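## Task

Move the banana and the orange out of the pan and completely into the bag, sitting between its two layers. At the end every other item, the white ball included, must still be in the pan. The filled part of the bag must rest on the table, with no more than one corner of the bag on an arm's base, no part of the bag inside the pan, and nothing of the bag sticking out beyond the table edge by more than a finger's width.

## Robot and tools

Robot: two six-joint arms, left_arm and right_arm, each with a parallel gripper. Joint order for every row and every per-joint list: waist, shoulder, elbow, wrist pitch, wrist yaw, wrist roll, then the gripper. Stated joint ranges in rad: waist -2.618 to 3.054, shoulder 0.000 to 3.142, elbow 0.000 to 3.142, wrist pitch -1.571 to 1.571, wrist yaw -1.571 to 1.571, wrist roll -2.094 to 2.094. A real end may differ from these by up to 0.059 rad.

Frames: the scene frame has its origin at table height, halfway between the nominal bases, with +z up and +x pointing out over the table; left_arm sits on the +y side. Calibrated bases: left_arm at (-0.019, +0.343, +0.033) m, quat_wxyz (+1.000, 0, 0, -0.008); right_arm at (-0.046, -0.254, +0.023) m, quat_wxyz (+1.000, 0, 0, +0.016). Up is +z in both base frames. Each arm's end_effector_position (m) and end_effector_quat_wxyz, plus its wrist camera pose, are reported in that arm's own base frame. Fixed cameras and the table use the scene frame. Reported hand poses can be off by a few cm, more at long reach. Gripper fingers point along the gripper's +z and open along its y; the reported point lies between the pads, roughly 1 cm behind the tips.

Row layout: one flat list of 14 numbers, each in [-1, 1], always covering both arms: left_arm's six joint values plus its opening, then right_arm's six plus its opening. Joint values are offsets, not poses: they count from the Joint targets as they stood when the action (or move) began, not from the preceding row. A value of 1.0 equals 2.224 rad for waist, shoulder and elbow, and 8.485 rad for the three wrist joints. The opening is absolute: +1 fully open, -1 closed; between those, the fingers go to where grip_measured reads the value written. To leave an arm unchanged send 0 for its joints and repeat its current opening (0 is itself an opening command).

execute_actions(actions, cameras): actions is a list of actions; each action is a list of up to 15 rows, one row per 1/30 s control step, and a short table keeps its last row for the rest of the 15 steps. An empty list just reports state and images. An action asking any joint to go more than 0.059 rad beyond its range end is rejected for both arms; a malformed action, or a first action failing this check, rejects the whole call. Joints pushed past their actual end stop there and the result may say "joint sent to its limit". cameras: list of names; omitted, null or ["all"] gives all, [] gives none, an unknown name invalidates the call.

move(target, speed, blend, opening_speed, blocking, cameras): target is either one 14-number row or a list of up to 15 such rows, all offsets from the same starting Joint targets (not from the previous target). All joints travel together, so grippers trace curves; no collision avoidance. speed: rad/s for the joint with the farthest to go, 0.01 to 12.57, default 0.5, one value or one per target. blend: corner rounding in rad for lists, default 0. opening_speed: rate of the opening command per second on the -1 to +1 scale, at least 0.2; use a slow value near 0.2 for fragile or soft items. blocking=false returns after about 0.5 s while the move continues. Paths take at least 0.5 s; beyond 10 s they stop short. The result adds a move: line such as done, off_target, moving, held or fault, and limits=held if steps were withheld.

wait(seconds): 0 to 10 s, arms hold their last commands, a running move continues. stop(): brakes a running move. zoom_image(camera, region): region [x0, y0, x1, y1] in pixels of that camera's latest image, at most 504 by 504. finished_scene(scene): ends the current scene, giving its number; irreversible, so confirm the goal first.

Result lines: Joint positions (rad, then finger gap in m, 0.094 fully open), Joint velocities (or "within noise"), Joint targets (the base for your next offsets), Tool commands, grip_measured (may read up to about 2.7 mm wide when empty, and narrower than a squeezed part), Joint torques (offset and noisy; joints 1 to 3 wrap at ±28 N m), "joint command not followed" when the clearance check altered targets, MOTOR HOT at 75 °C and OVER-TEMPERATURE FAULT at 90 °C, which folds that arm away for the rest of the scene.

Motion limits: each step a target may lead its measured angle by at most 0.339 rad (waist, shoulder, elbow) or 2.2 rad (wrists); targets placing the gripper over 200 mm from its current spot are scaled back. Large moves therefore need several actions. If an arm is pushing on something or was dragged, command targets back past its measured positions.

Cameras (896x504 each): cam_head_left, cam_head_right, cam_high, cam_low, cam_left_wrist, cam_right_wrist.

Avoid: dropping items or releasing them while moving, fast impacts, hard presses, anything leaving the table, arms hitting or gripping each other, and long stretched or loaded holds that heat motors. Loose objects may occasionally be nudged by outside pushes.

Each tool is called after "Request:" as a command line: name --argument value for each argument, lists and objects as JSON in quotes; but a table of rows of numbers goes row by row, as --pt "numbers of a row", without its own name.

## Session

Request:
execute_actions --actions '[]'

Request:
zoom_image --camera "cam_head_left" --region '[330, 190, 530, 370]'

Scene clock: 0.00 s.
left_arm: end_effector_position=(+0.3944, +0.0308, +0.0949) grip_measured=+1.000 end_effector_quat_wxyz=(+0.587, -0.050, +0.806, +0.059) | right_arm: end_effector_position=(+0.3969, +0.0123, +0.0815) grip_measured=+1.000 end_effector_quat_wxyz=(+0.550, -0.013, +0.835, -0.014)
Joint positions: left_arm=[0.018 1.567 0.361 0.893 -0.137 -0.006 0.094] | right_arm=[0.058 1.557 0.408 0.741 0.063 -0.014 0.094]
Joint velocities: within noise
Joint torques (N m): no reading
Heat: left arm: 25 °C; right arm: 29 °C.
Joint targets: left_arm=[0.018 1.563 0.365 0.889 -0.137 -0.006] | right_arm=[0.058 1.547 0.419 0.755 0.063 -0.014]
Tool commands: left_gripper/opening=+1.0 right_gripper/opening=+1.0

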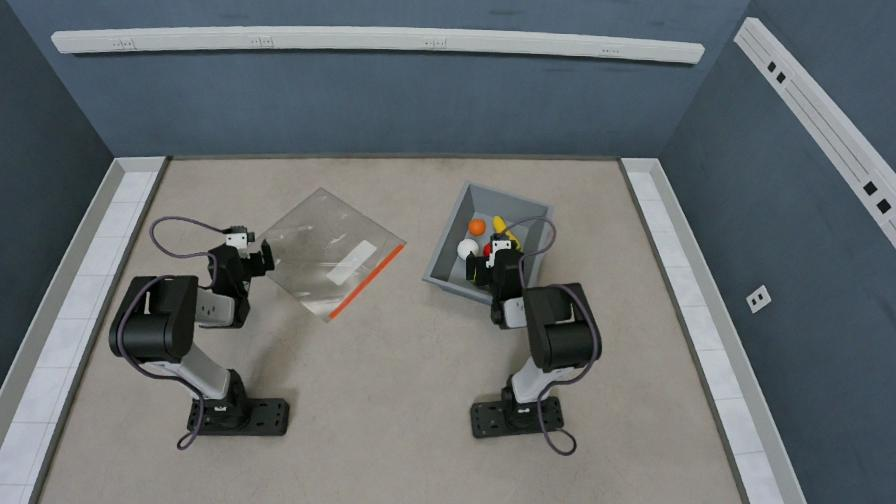

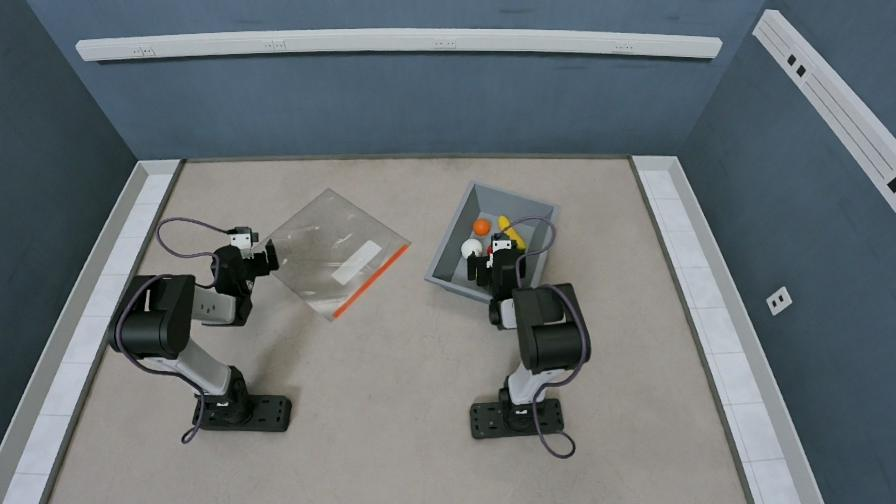

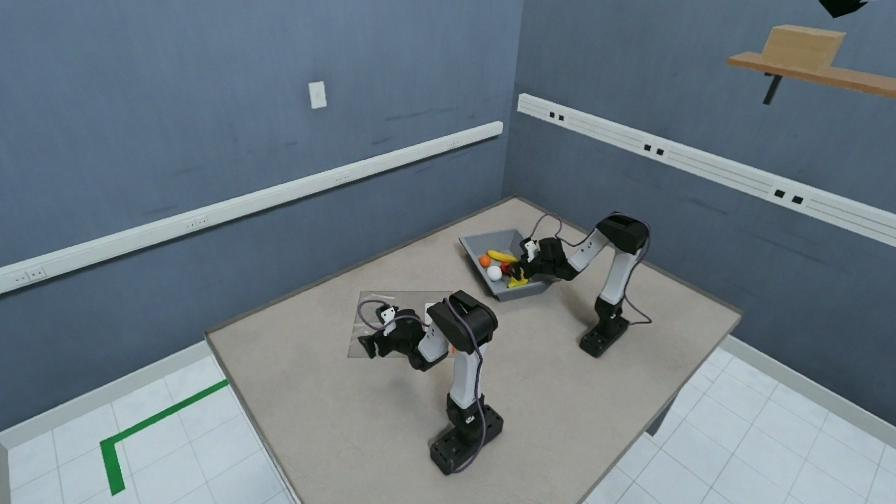

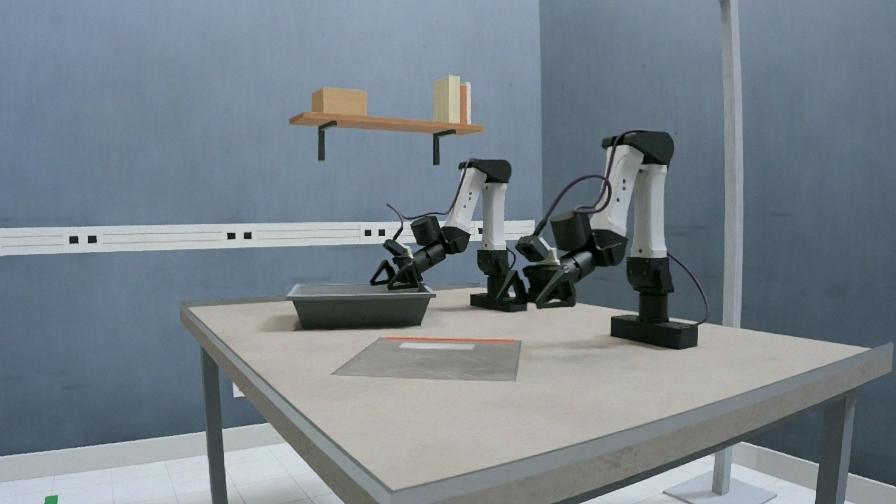

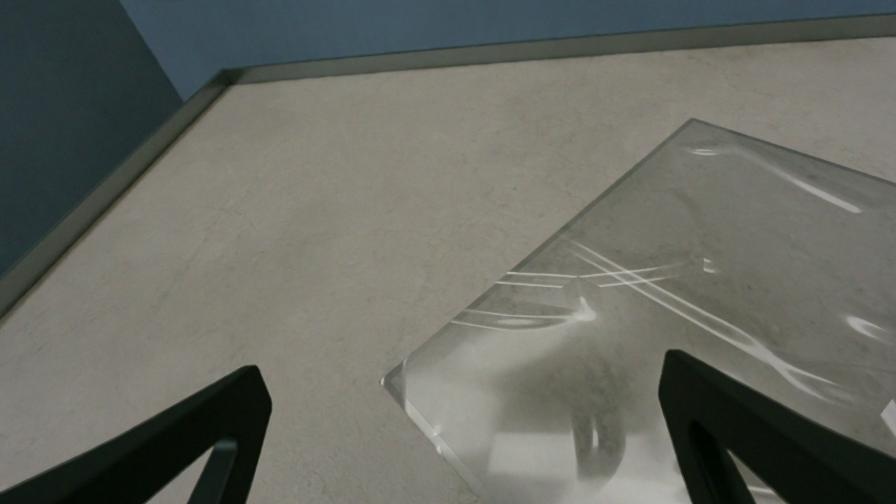

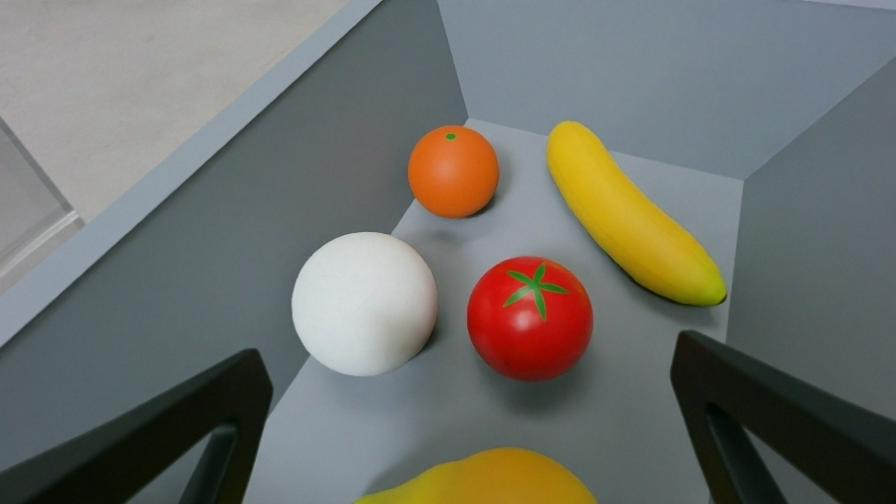

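Scaled by 2.520 from the camera's 896x504 image, which has a finer 1280x720 frame.

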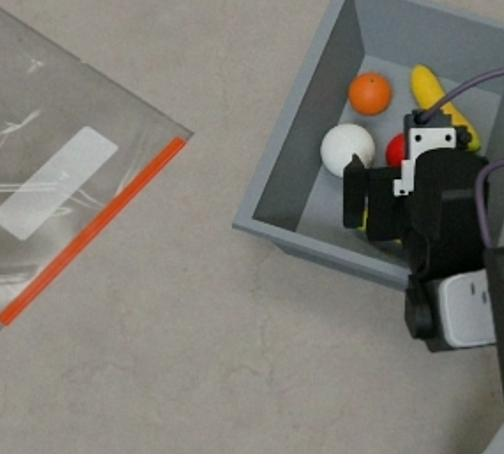

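Request:
move --pt "0 -0.073 0.3755 -0.1886 0.0161 0.0119 0 0 -0.1533 0.5382 -0.261 -0.0074 0.0016 1" --pt "-0.2464 0.2716 0.6556 -0.2494 0.0161 0.0119 0 0 -0.1533 0.5382 -0.261 -0.0074 0.0016 1" --speed 0.9

Scene clock: 5.27 s.
left_arm: end_effector_position=(+0.3594, -0.2114, +0.0581) grip_measured=+0.001 end_effector_quat_wxyz=(+0.001, +0.305, +0.952, +0.005) | right_arm: end_effector_position=(+0.2484, +0.0128, +0.2909) grip_measured=+1.000 end_effector_quat_wxyz=(+0.243, -0.031, +0.969, +0.001)
Joint positions: left_arm=[-0.536 2.159 1.803 -1.215 -0.01 0.084 0.047] | right_arm=[0.058 1.213 1.594 -1.46 0.009 -0.008 0.094]
Joint velocities: within noise
Joint torques (N m): left_arm=[0.68 -10.59 8.99 0.27 0.11 0.06] | right_arm=[0.02 -3.21 7.8 1.19 -0.13 0.13]
Heat: left arm: 26 °C; right arm: 29 °C.
Joint targets: left_arm=[-0.530 2.167 1.824 -1.227 0.000 0.094] | right_arm=[0.058 1.206 1.616 -1.460 0.000 -0.001]
move: done

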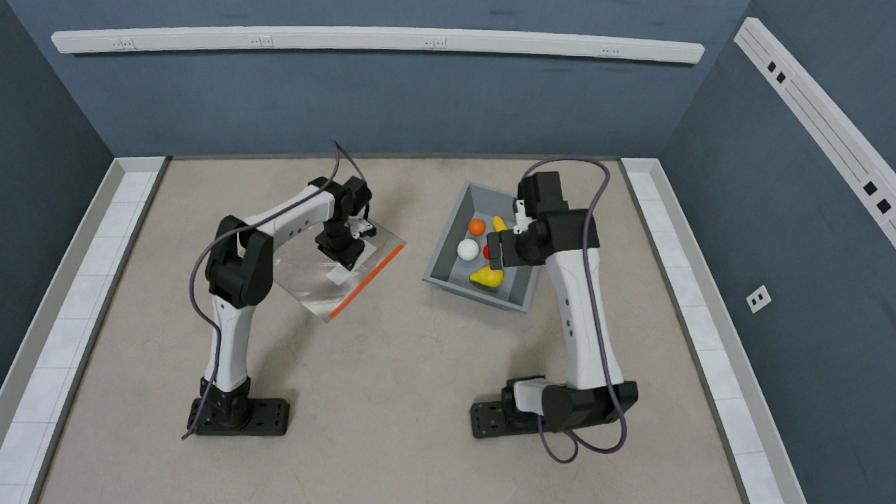

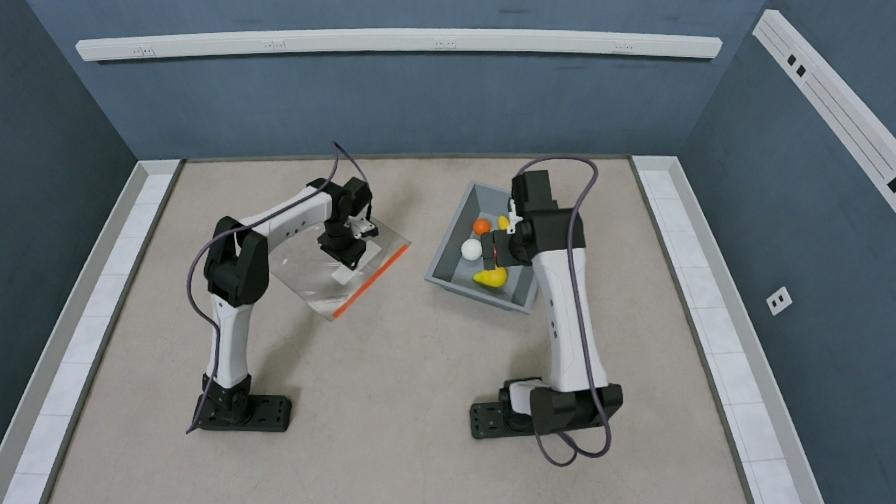

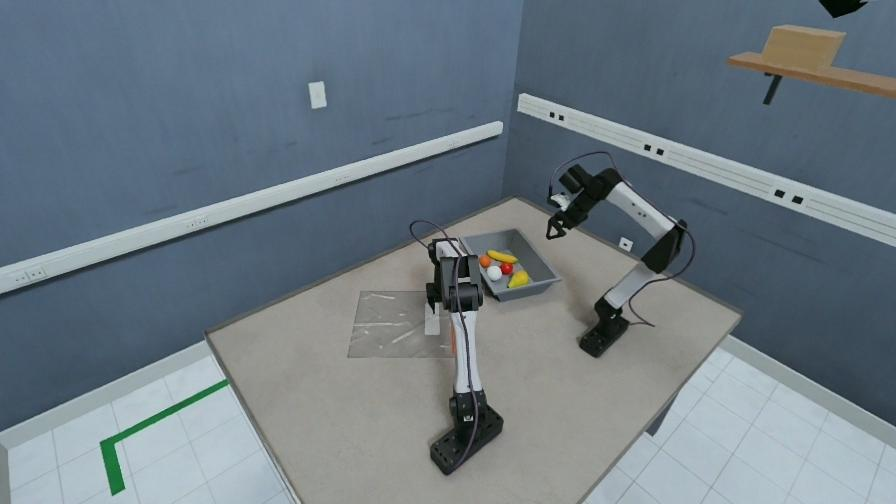

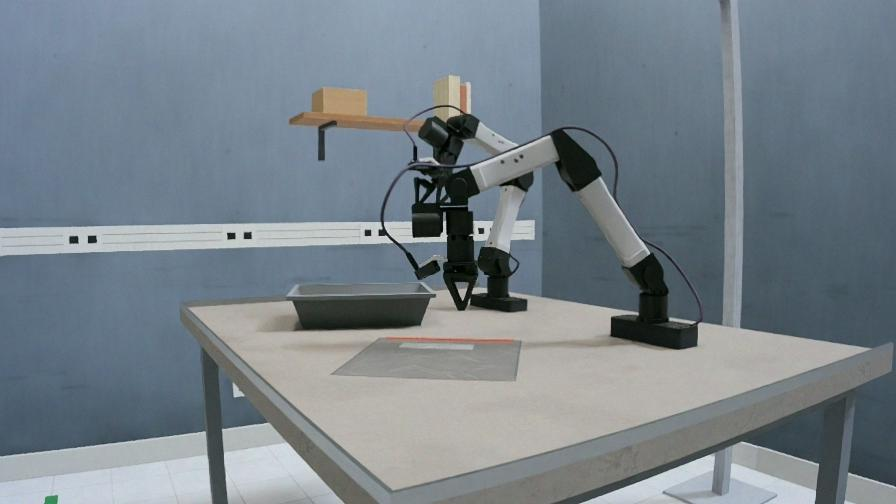

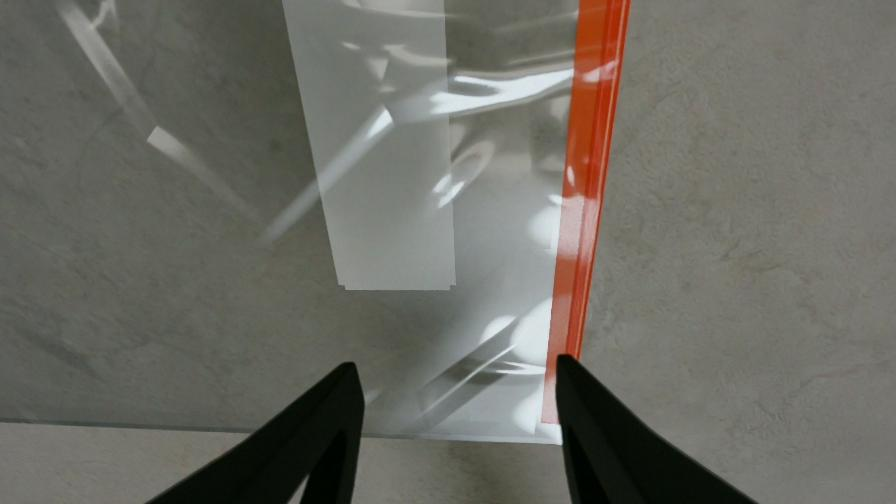

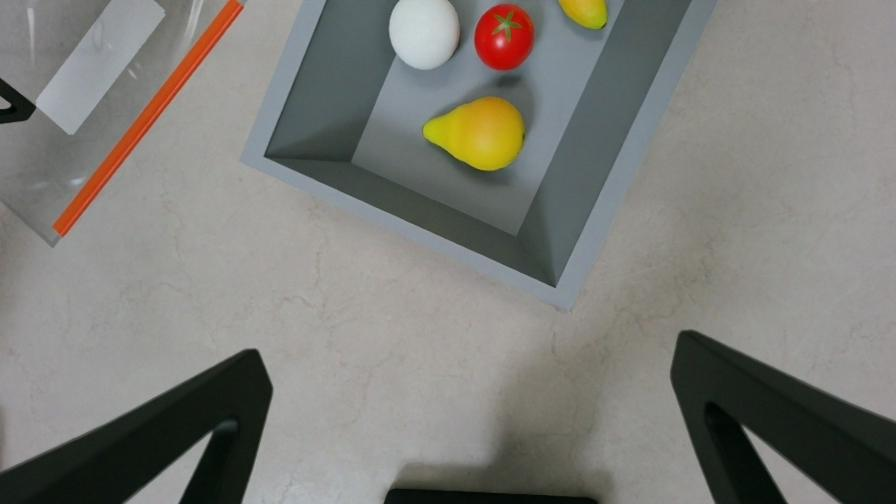

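Request:
move --target '[-0.0058,0.0778,0.0211,0.0147,0,-0.0015,-0.15,0,0,0,0,0,0,1]' --speed 0.4 --cameras '["cam_left_wrist"]'

Scene clock: 6.93 s.
left_arm: end_effector_position=(+0.3804, -0.2239, -0.0004) grip_measured=-0.148 end_effector_quat_wxyz=(-0.009, +0.305, +0.952, +0.007) | right_arm: end_effector_position=(+0.2484, +0.0128, +0.2909) grip_measured=+1.000 end_effector_quat_wxyz=(+0.243, -0.031, +0.969, +0.002)
Joint positions: left_arm=[-0.536 2.33 1.851 -1.114 -0.01 0.084 0.04] | right_arm=[0.058 1.213 1.594 -1.46 0.009 -0.008 0.094]
Joint velocities: within noise
Joint torques (N m): left_arm=[-0.28 -11.43 8.69 0.45 0.11 -0.07] | right_arm=[0.03 -3.19 7.83 1.19 -0.11 0.13]
Heat: left arm: 26 °C; right arm: 29 °C.
Joint targets: left_arm=[-0.543 2.340 1.871 -1.103 0.000 0.082] | right_arm=[0.058 1.206 1.616 -1.460 0.000 -0.001]
move: done
Images, in order (width x height): cam_left_wrist 896x504.

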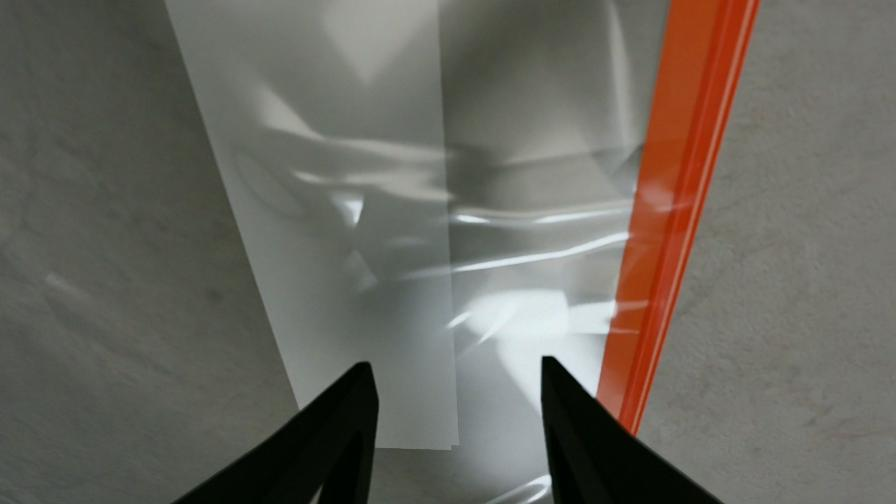

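Request:
move --target '[0,0.022,-0.035,0.0151,0,0,-0.15,0,0,0,0,0,0,1]' --speed 0.12 --cameras '["cam_left_wrist"]'

Scene clock: 8.50 s.
left_arm: end_effector_position=(+0.3896, -0.2294, -0.0163) grip_measured=-0.149 end_effector_quat_wxyz=(+0.010, +0.305, +0.952, +0.003) | right_arm: end_effector_position=(+0.2484, +0.0128, +0.2909) grip_measured=+1.000 end_effector_quat_wxyz=(+0.243, -0.031, +0.969, +0.002)
Joint positions: left_arm=[-0.536 2.351 1.823 -1.024 -0.01 0.084 0.04] | right_arm=[0.058 1.213 1.594 -1.46 0.009 -0.008 0.094]
Joint velocities: within noise
Joint torques (N m): left_arm=[-0.32 -9.43 3.84 1 0.1 -0.06] | right_arm=[0.02 -3.22 7.82 1.18 -0.11 0.13]
Heat: left arm: 26 °C; right arm: 29 °C.
Joint targets: left_arm=[-0.543 2.389 1.793 -0.974 0.000 0.082] | right_arm=[0.058 1.206 1.616 -1.460 0.000 -0.001]
move: off_target (left_arm); left_arm: the wrist pitch is farthest, 0.050 rad from its target
Images, in order (width x height): cam_left_wrist 896x504.

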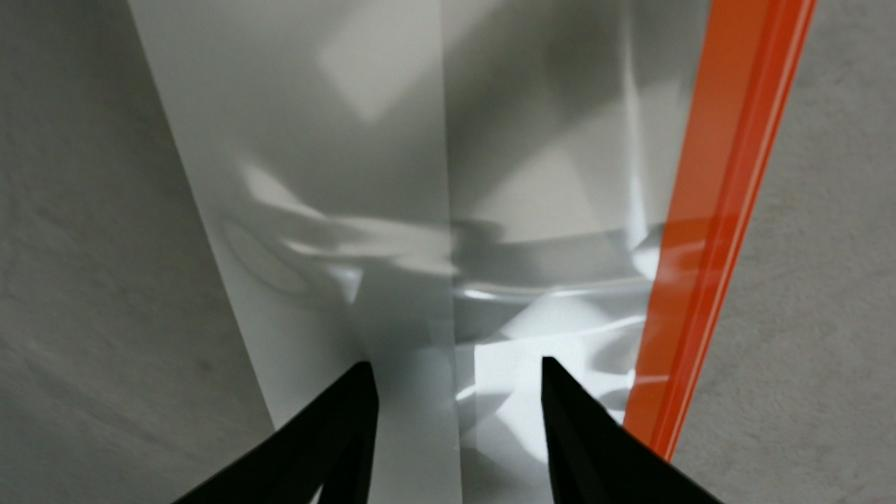

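Request:
move --target '[0,0.018,-0.0225,0.0106,0,0,-0.15,0,0,0,0,0,0,1]' --speed 0.12 --cameras '[]'

Request:
move --target '[0,0,0,0,0,0,-1,0,0,0,0,0,0,1]' --opening_speed 0.6 --cameras '["cam_left_wrist"]'

Scene clock: 9.73 s.
left_arm: end_effector_position=(+0.3894, -0.2294, -0.0181) grip_measured=-0.149 end_effector_quat_wxyz=(+0.017, +0.305, +0.952, +0.001) | right_arm: end_effector_position=(+0.2484, +0.0128, +0.2909) grip_measured=+1.000 end_effector_quat_wxyz=(+0.243, -0.031, +0.969, +0.002)
Joint positions: left_arm=[-0.536 2.338 1.793 -0.992 -0.009 0.084 0.04] | right_arm=[0.058 1.213 1.594 -1.46 0.009 -0.008 0.094]
Joint velocities: within noise
Joint torques (N m): left_arm=[-0.28 -5.23 1.98 1.69 0.1 -0.06] | right_arm=[0.01 -3.21 7.83 1.19 -0.11 0.12]
Heat: left arm: 26 °C; right arm: 29 °C.
Joint targets: left_arm=[-0.543 2.429 1.743 -0.884 0.000 0.082] | right_arm=[0.058 1.206 1.616 -1.460 0.000 -0.001]
move: off_target (left_arm); left_arm: the wrist pitch is farthest, 0.108 rad from its target
No camera images: "cameras" was empty.

Scene clock: 11.37 s.
left_arm: end_effector_position=(+0.3903, -0.2357, -0.0182) grip_measured=-0.985 end_effector_quat_wxyz=(+0.024, +0.308, +0.951, -0.008) | right_arm: end_effector_position=(+0.2484, +0.0128, +0.2909) grip_measured=+1.000 end_effector_quat_wxyz=(+0.243, -0.031, +0.969, +0.002)
Joint positions: left_arm=[-0.541 2.338 1.791 -0.975 0.006 0.084 0.001] | right_arm=[0.058 1.213 1.594 -1.46 0.009 -0.008 0.094]
Joint velocities: within noise
Joint torques (N m): left_arm=[0.1 -5.23 2.06 1.54 -0.05 -0.07] | right_arm=[0.02 -3.22 7.82 1.19 -0.1 0.12]
Heat: left arm: 27 °C; right arm: 29 °C.
Joint targets: left_arm=[-0.543 2.429 1.743 -0.884 0.000 0.082] | right_arm=[0.058 1.206 1.616 -1.460 0.000 -0.001]
move: off_target (left_arm); left_arm: the shoulder is farthest, 0.091 rad from its target
Images, in order (width x height): cam_left_wrist 896x504.

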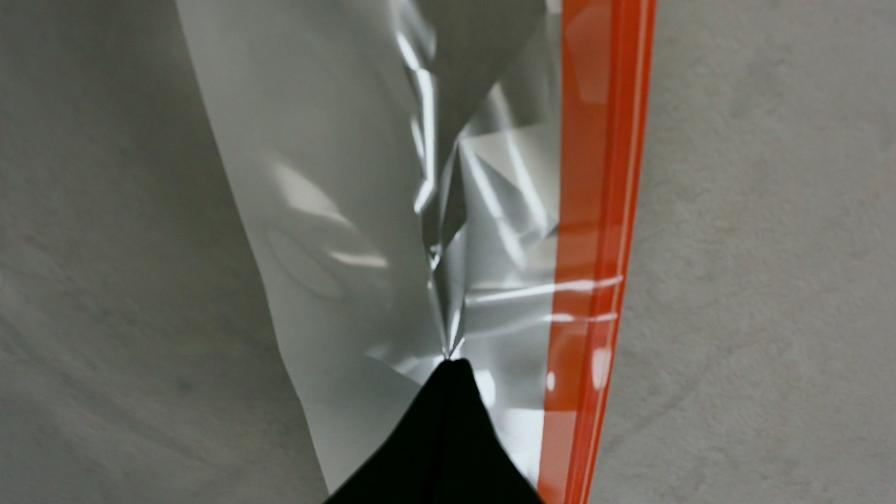

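Request:
move --target '[0,-0.045,0.072,-0.0306,0,0,-1,0,0,0,0,0,0,1]' --speed 0.15 --cameras '["cam_left_wrist","cam_low","cam_head_right"]'

Request:
zoom_image --camera "cam_low" --region '[330, 260, 580, 400]'

Scene clock: 13.87 s.
left_arm: end_effector_position=(+0.3808, -0.2300, +0.0009) grip_measured=-0.985 end_effector_quat_wxyz=(-0.012, +0.308, +0.951, +0.000) | right_arm: end_effector_position=(+0.2484, +0.0128, +0.2909) grip_measured=+1.000 end_effector_quat_wxyz=(+0.243, -0.031, +0.969, +0.002)
Joint positions: left_arm=[-0.541 2.345 1.883 -1.132 0.006 0.084 0.001] | right_arm=[0.058 1.213 1.594 -1.46 0.009 -0.008 0.094]
Joint velocities: within noise
Joint torques (N m): left_arm=[0.08 -13.6 8.79 0.2 -0.03 -0.06] | right_arm=[0.03 -3.22 7.83 1.19 -0.11 0.12]
Heat: left arm: 26 °C; right arm: 29 °C.
Joint targets: left_arm=[-0.543 2.329 1.903 -1.144 0.000 0.082] | right_arm=[0.058 1.206 1.616 -1.460 0.000 -0.001]
move: done
Images, in order (width x height): cam_head_right 896x504, cam_low 896x504, cam_left_wrist 896x504.

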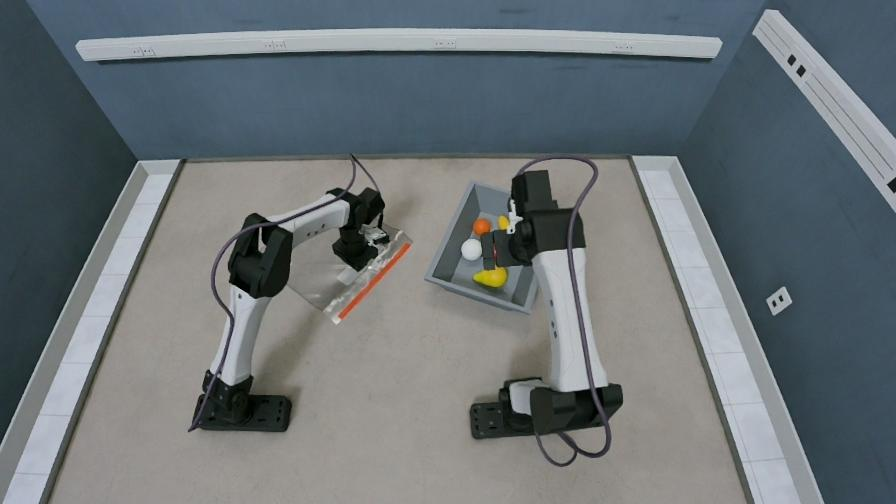

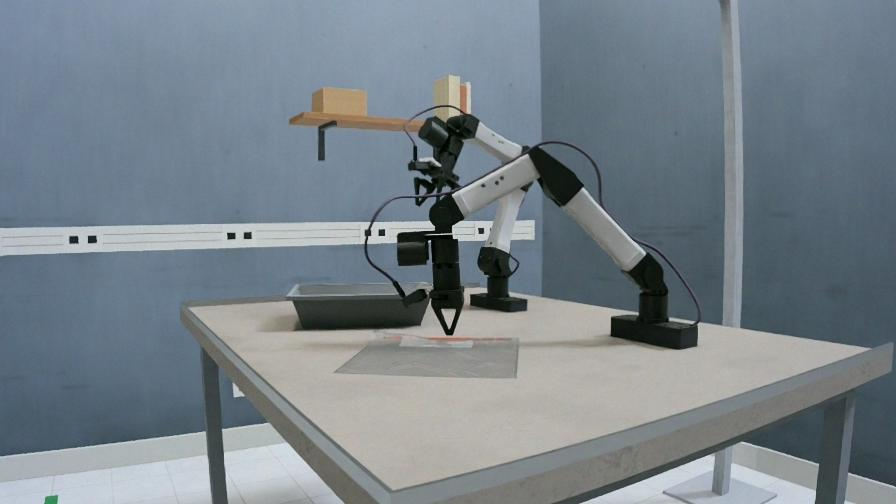

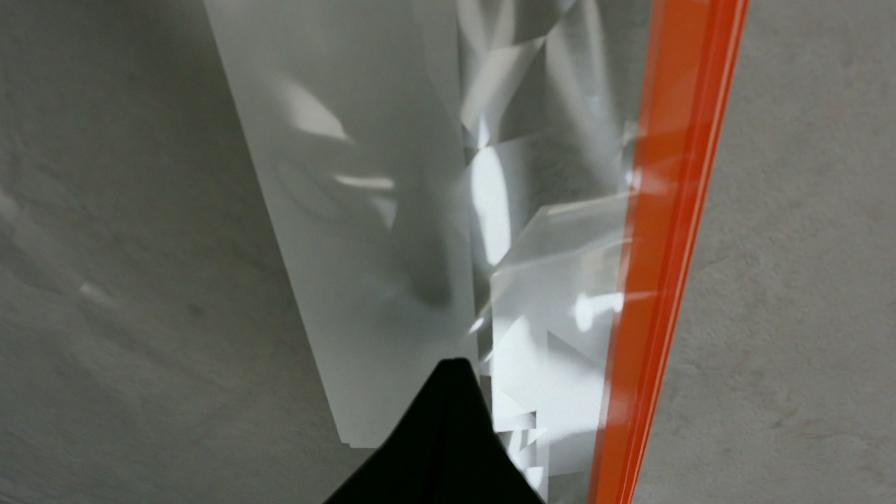

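Scaled by 2.016 from the camera's 896x504 image, which has a finer 1280x720 frame.

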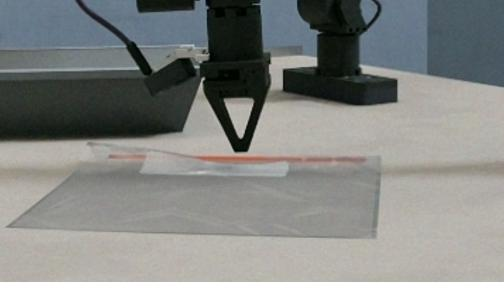

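Request:
move --pt "-0.002 0.0555 0.085 -0.0078 0 0 -0.13 0 0 0 0 0 0 1" --pt "-0.002 0.0809 0.031 0.013 0 0 -0.13 0 0 0 0 0 0 1" --speed '[0.3,0.1]' --cameras '["cam_left_wrist"]'

Scene clock: 17.13 s.
left_arm: end_effector_position=(+0.4087, -0.2468, -0.0169) grip_measured=-0.131 end_effector_quat_wxyz=(+0.011, +0.308, +0.951, -0.006) | right_arm: end_effector_position=(+0.2484, +0.0128, +0.2909) grip_measured=+1.000 end_effector_quat_wxyz=(+0.243, -0.031, +0.969, +0.002)
Joint positions: left_arm=[-0.541 2.457 2.012 -1.101 0.006 0.084 0.041] | right_arm=[0.058 1.213 1.594 -1.46 0.009 -0.008 0.094]
Joint velocities: within noise
Joint torques (N m): left_arm=[-0.25 -9.18 3.02 1.2 -0.05 -0.07] | right_arm=[0.02 -3.22 7.82 1.19 -0.11 0.12]
Heat: left arm: 28 °C; right arm: 29 °C.
Joint targets: left_arm=[-0.547 2.509 1.972 -1.034 -0.001 0.082] | right_arm=[0.058 1.206 1.616 -1.460 0.000 -0.001]
move: off_target (left_arm); left_arm: the wrist pitch is farthest, 0.067 rad from its target
Images, in order (width x height): cam_left_wrist 896x504.

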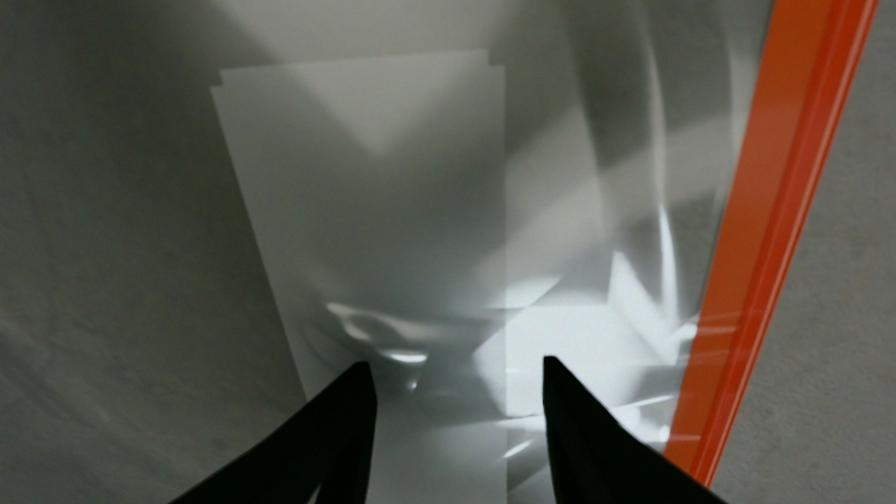

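Request:
move --target '[0,0.025,-0.025,0.0118,0,0,-0.13,0,0,0,0,0,0,1]' --speed 0.12 --cameras '[]'

Request:
move --target '[0,0,0,0,0,0,-1,0,0,0,0,0,0,1]' --opening_speed 0.6 --cameras '["cam_left_wrist"]'

Request:
move --target '[0,-0.055,0.07,-0.0306,0,0,-1,0,0,0,0,0,0,1]' --speed 0.12 --cameras '["cam_left_wrist","cam_low","cam_head_right"]'

Request:
zoom_image --camera "cam_low" --region '[330, 260, 580, 400]'

Scene clock: 18.57 s.
left_arm: end_effector_position=(+0.4086, -0.2472, -0.0186) grip_measured=-0.131 end_effector_quat_wxyz=(+0.019, +0.308, +0.951, -0.008) | right_arm: end_effector_position=(+0.2484, +0.0128, +0.2909) grip_measured=+1.000 end_effector_quat_wxyz=(+0.243, -0.031, +0.969, +0.002)
Joint positions: left_arm=[-0.541 2.442 1.975 -1.065 0.008 0.084 0.041] | right_arm=[0.058 1.213 1.594 -1.46 0.009 -0.008 0.094]
Joint velocities: within noise
Joint torques (N m): left_arm=[-0.24 -3.45 1.18 1.97 -0.06 -0.07] | right_arm=[0.03 -3.21 7.8 1.19 -0.09 0.12]
Heat: left arm: 28 °C; right arm: 29 °C.
Joint targets: left_arm=[-0.547 2.565 1.916 -0.934 0.000 0.082] | right_arm=[0.058 1.206 1.616 -1.460 0.000 -0.001]
move: off_target (left_arm); left_arm: the wrist pitch is farthest, 0.131 rad from its target
No camera images: "cameras" was empty.

Scene clock: 20.23 s.
left_arm: end_effector_position=(+0.4134, -0.2538, -0.0183) grip_measured=-0.979 end_effector_quat_wxyz=(+0.033, +0.310, +0.950, -0.014) | right_arm: end_effector_position=(+0.2484, +0.0128, +0.2909) grip_measured=+1.000 end_effector_quat_wxyz=(+0.243, -0.031, +0.969, +0.002)
Joint positions: left_arm=[-0.546 2.442 1.975 -1.034 0.012 0.084 0.001] | right_arm=[0.058 1.213 1.594 -1.46 0.009 -0.008 0.094]
Joint velocities: within noise
Joint torques (N m): left_arm=[0.17 -3.49 1.29 1.69 -0.1 -0.07] | right_arm=[0.01 -3.21 7.82 1.18 -0.11 0.12]
Heat: left arm: 28 °C; right arm: 29 °C.
Joint targets: left_arm=[-0.547 2.565 1.916 -0.934 -0.001 0.082] | right_arm=[0.058 1.206 1.616 -1.460 0.000 -0.001]
move: off_target (left_arm); left_arm: the shoulder is farthest, 0.123 rad from its target
Images, in order (width x height): cam_left_wrist 896x504.

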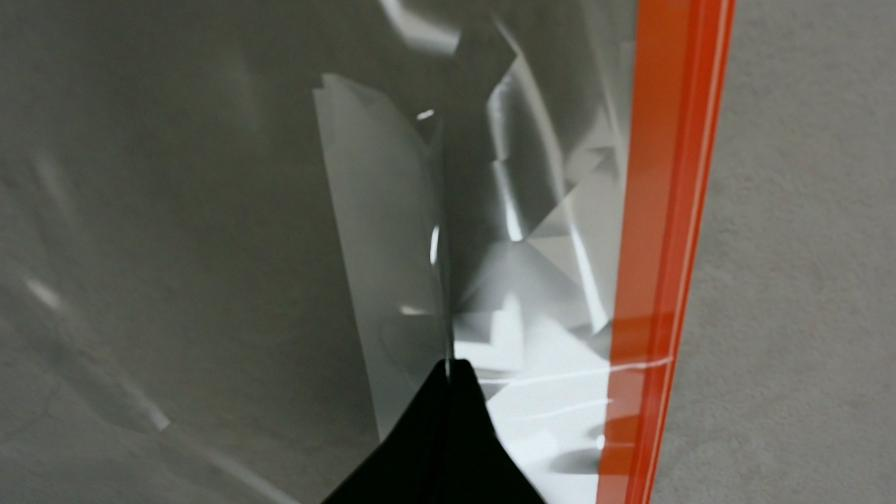

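Scene clock: 22.93 s.
left_arm: end_effector_position=(+0.4010, -0.2463, -0.0035) grip_measured=-0.981 end_effector_quat_wxyz=(-0.005, +0.310, +0.951, -0.005) | right_arm: end_effector_position=(+0.2484, +0.0128, +0.2909) grip_measured=+1.000 end_effector_quat_wxyz=(+0.243, -0.031, +0.969, +0.002)
Joint positions: left_arm=[-0.546 2.45 2.052 -1.18 0.012 0.084 0.001] | right_arm=[0.058 1.213 1.594 -1.46 0.009 -0.008 0.094]
Joint velocities: within noise
Joint torques (N m): left_arm=[0.17 -13.64 8.88 0.23 -0.09 -0.07] | right_arm=[0.02 -3.21 7.84 1.19 -0.11 0.12]
Heat: left arm: 28 °C; right arm: 29 °C.
Joint targets: left_arm=[-0.547 2.442 2.072 -1.193 -0.001 0.082] | right_arm=[0.058 1.206 1.616 -1.460 0.000 -0.001]
move: done
Images, in order (width x height): cam_head_right 896x504, cam_low 896x504, cam_left_wrist 896x504.

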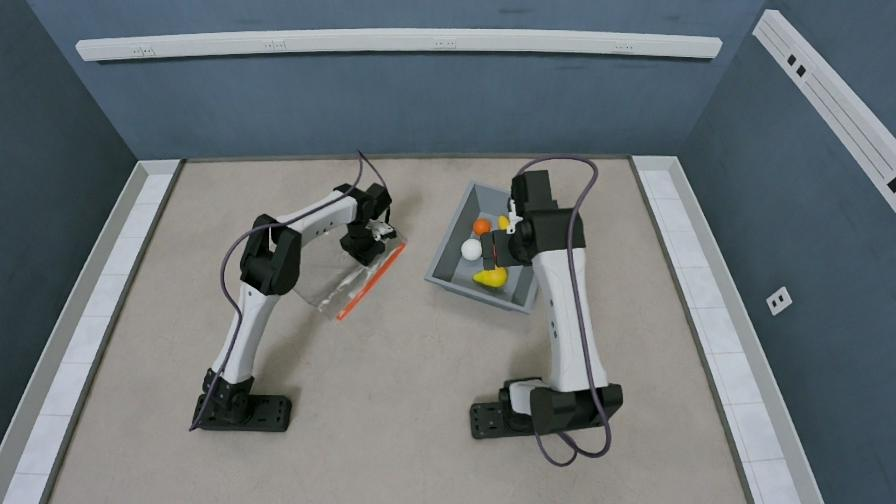

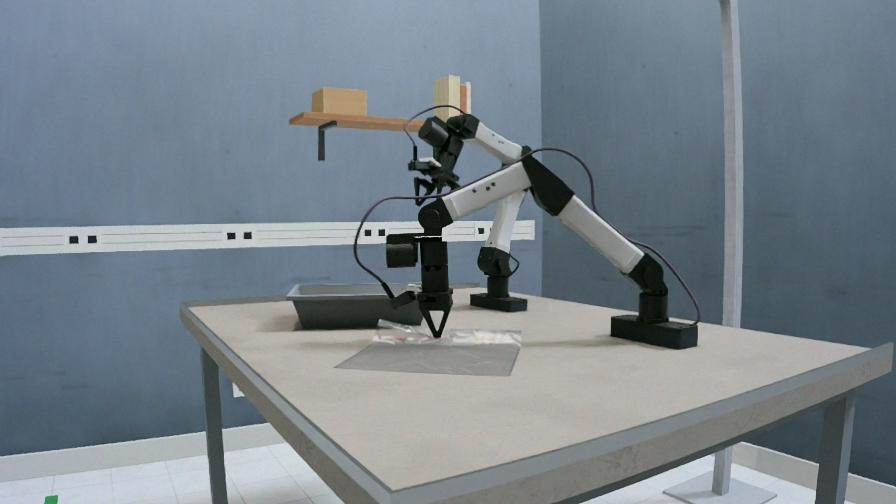

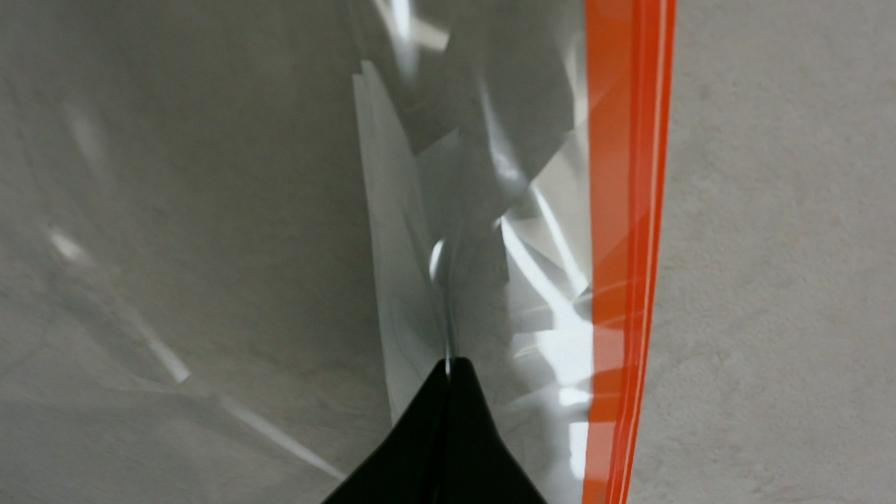

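Scaled by 2.016 from the camera's 896x504 image, which has a finer 1280x720 frame.

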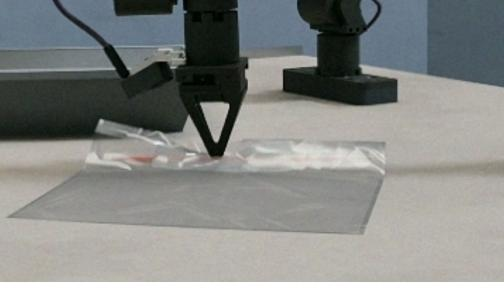

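Request:
move --target '[0,-0.03,0.055,-0.018,0,0,-1,0,0,0,0,0,0,1]' --speed 0.15 --cameras '["cam_left_wrist","cam_low","cam_head_right","cam_right_wrist"]'

Request:
zoom_image --camera "cam_low" --region '[330, 260, 580, 400]'

Request:
zoom_image --camera "cam_head_right" --region '[270, 200, 450, 340]'

Scene clock: 24.87 s.
left_arm: end_effector_position=(+0.3999, -0.2456, +0.0445) grip_measured=-0.981 end_effector_quat_wxyz=(-0.001, +0.310, +0.951, -0.006) | right_arm: end_effector_position=(+0.2484, +0.0128, +0.2909) grip_measured=+1.000 end_effector_quat_wxyz=(+0.243, -0.031, +0.969, +0.002)
Joint positions: left_arm=[-0.546 2.412 2.176 -1.333 0.012 0.084 0.001] | right_arm=[0.058 1.213 1.594 -1.46 0.009 -0.008 0.094]
Joint velocities: within noise
Joint torques (N m): left_arm=[0.16 -15.79 8.88 0.26 -0.1 -0.06] | right_arm=[0.03 -3.22 7.82 1.19 -0.11 0.12]
Heat: left arm: 30 °C; right arm: 29 °C.
Joint targets: left_arm=[-0.547 2.376 2.195 -1.346 -0.001 0.082] | right_arm=[0.058 1.206 1.616 -1.460 0.000 -0.001]
move: off_target (left_arm); left_arm: the shoulder is farthest, 0.037 rad from its target
Images, in order (width x height): cam_head_right 896x504, cam_low 896x504, cam_left_wrist 896x504, cam_right_wrist 896x504.

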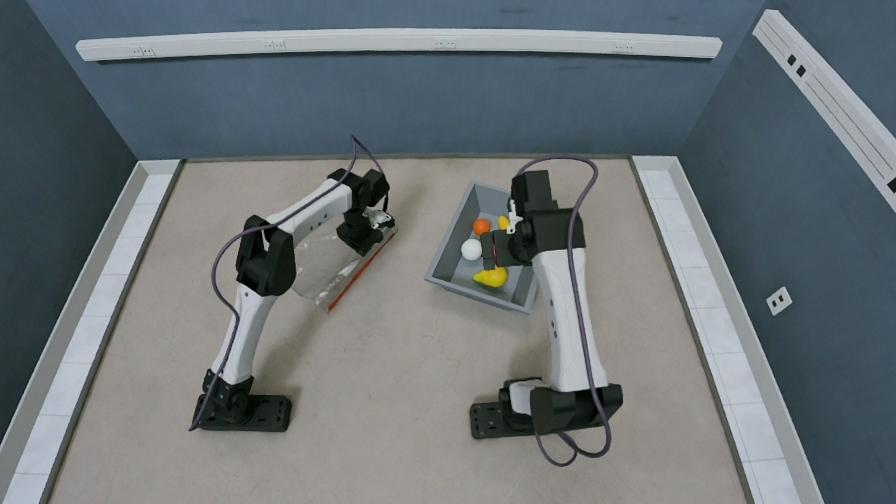

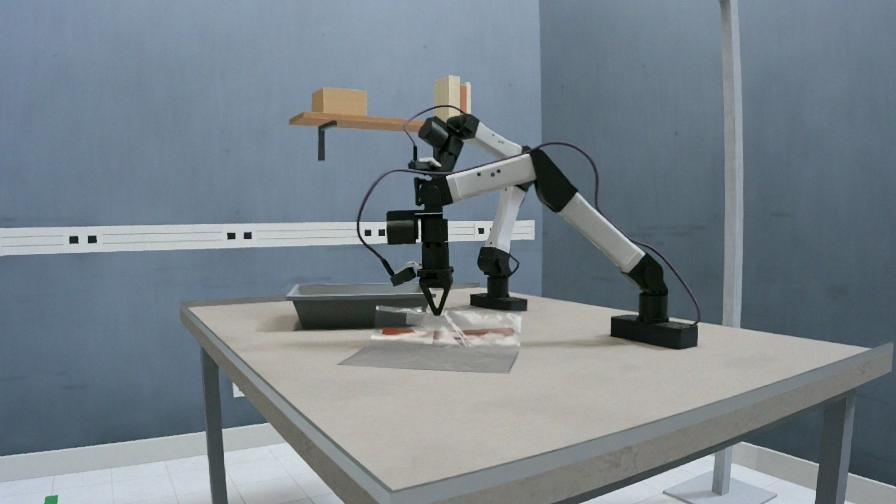

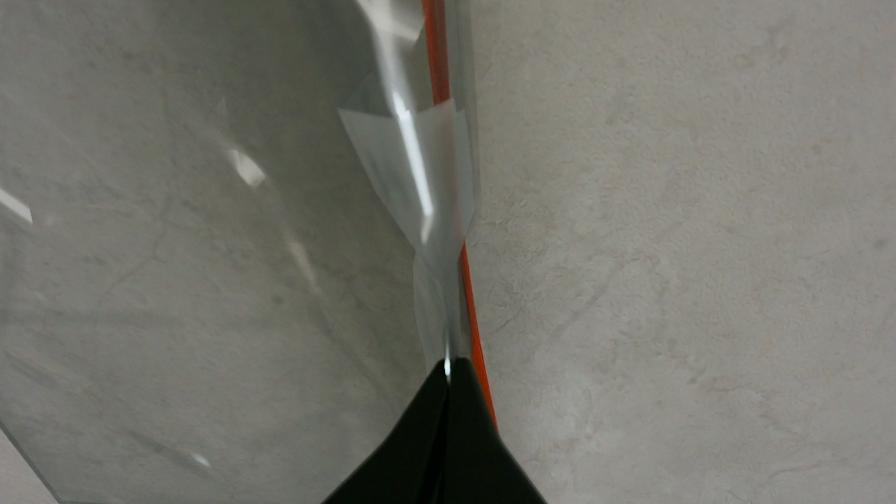

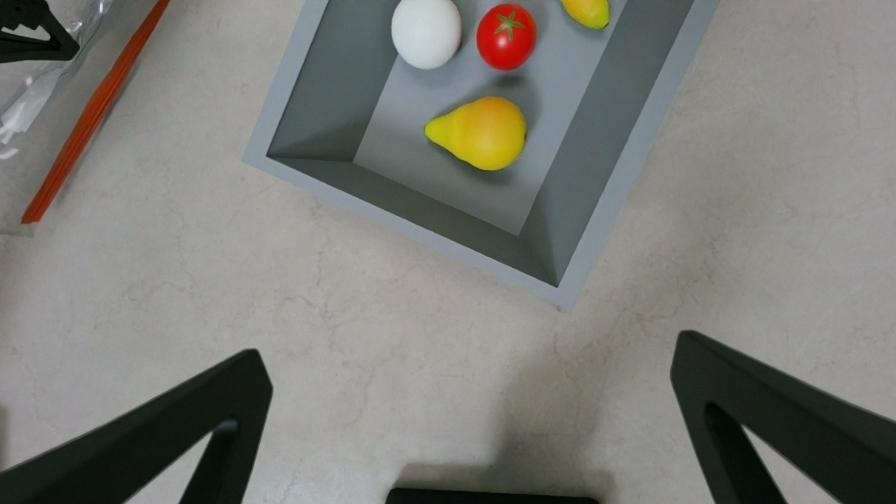

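Scaled by 2.016 from the camera's 896x504 image, which has a finer 1280x720 frame.

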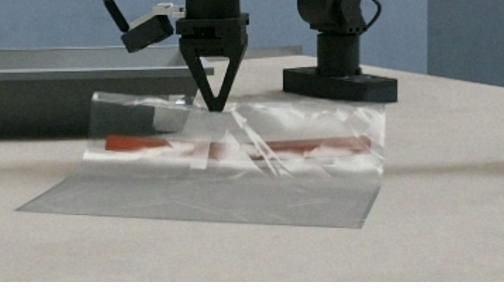

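Scaled by 2.800 from the camera's 896x504 image, which has a finer 1280x720 frame.

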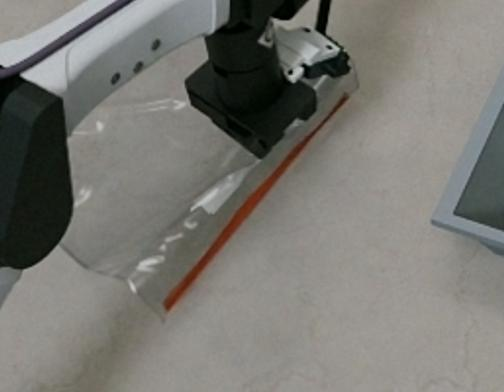

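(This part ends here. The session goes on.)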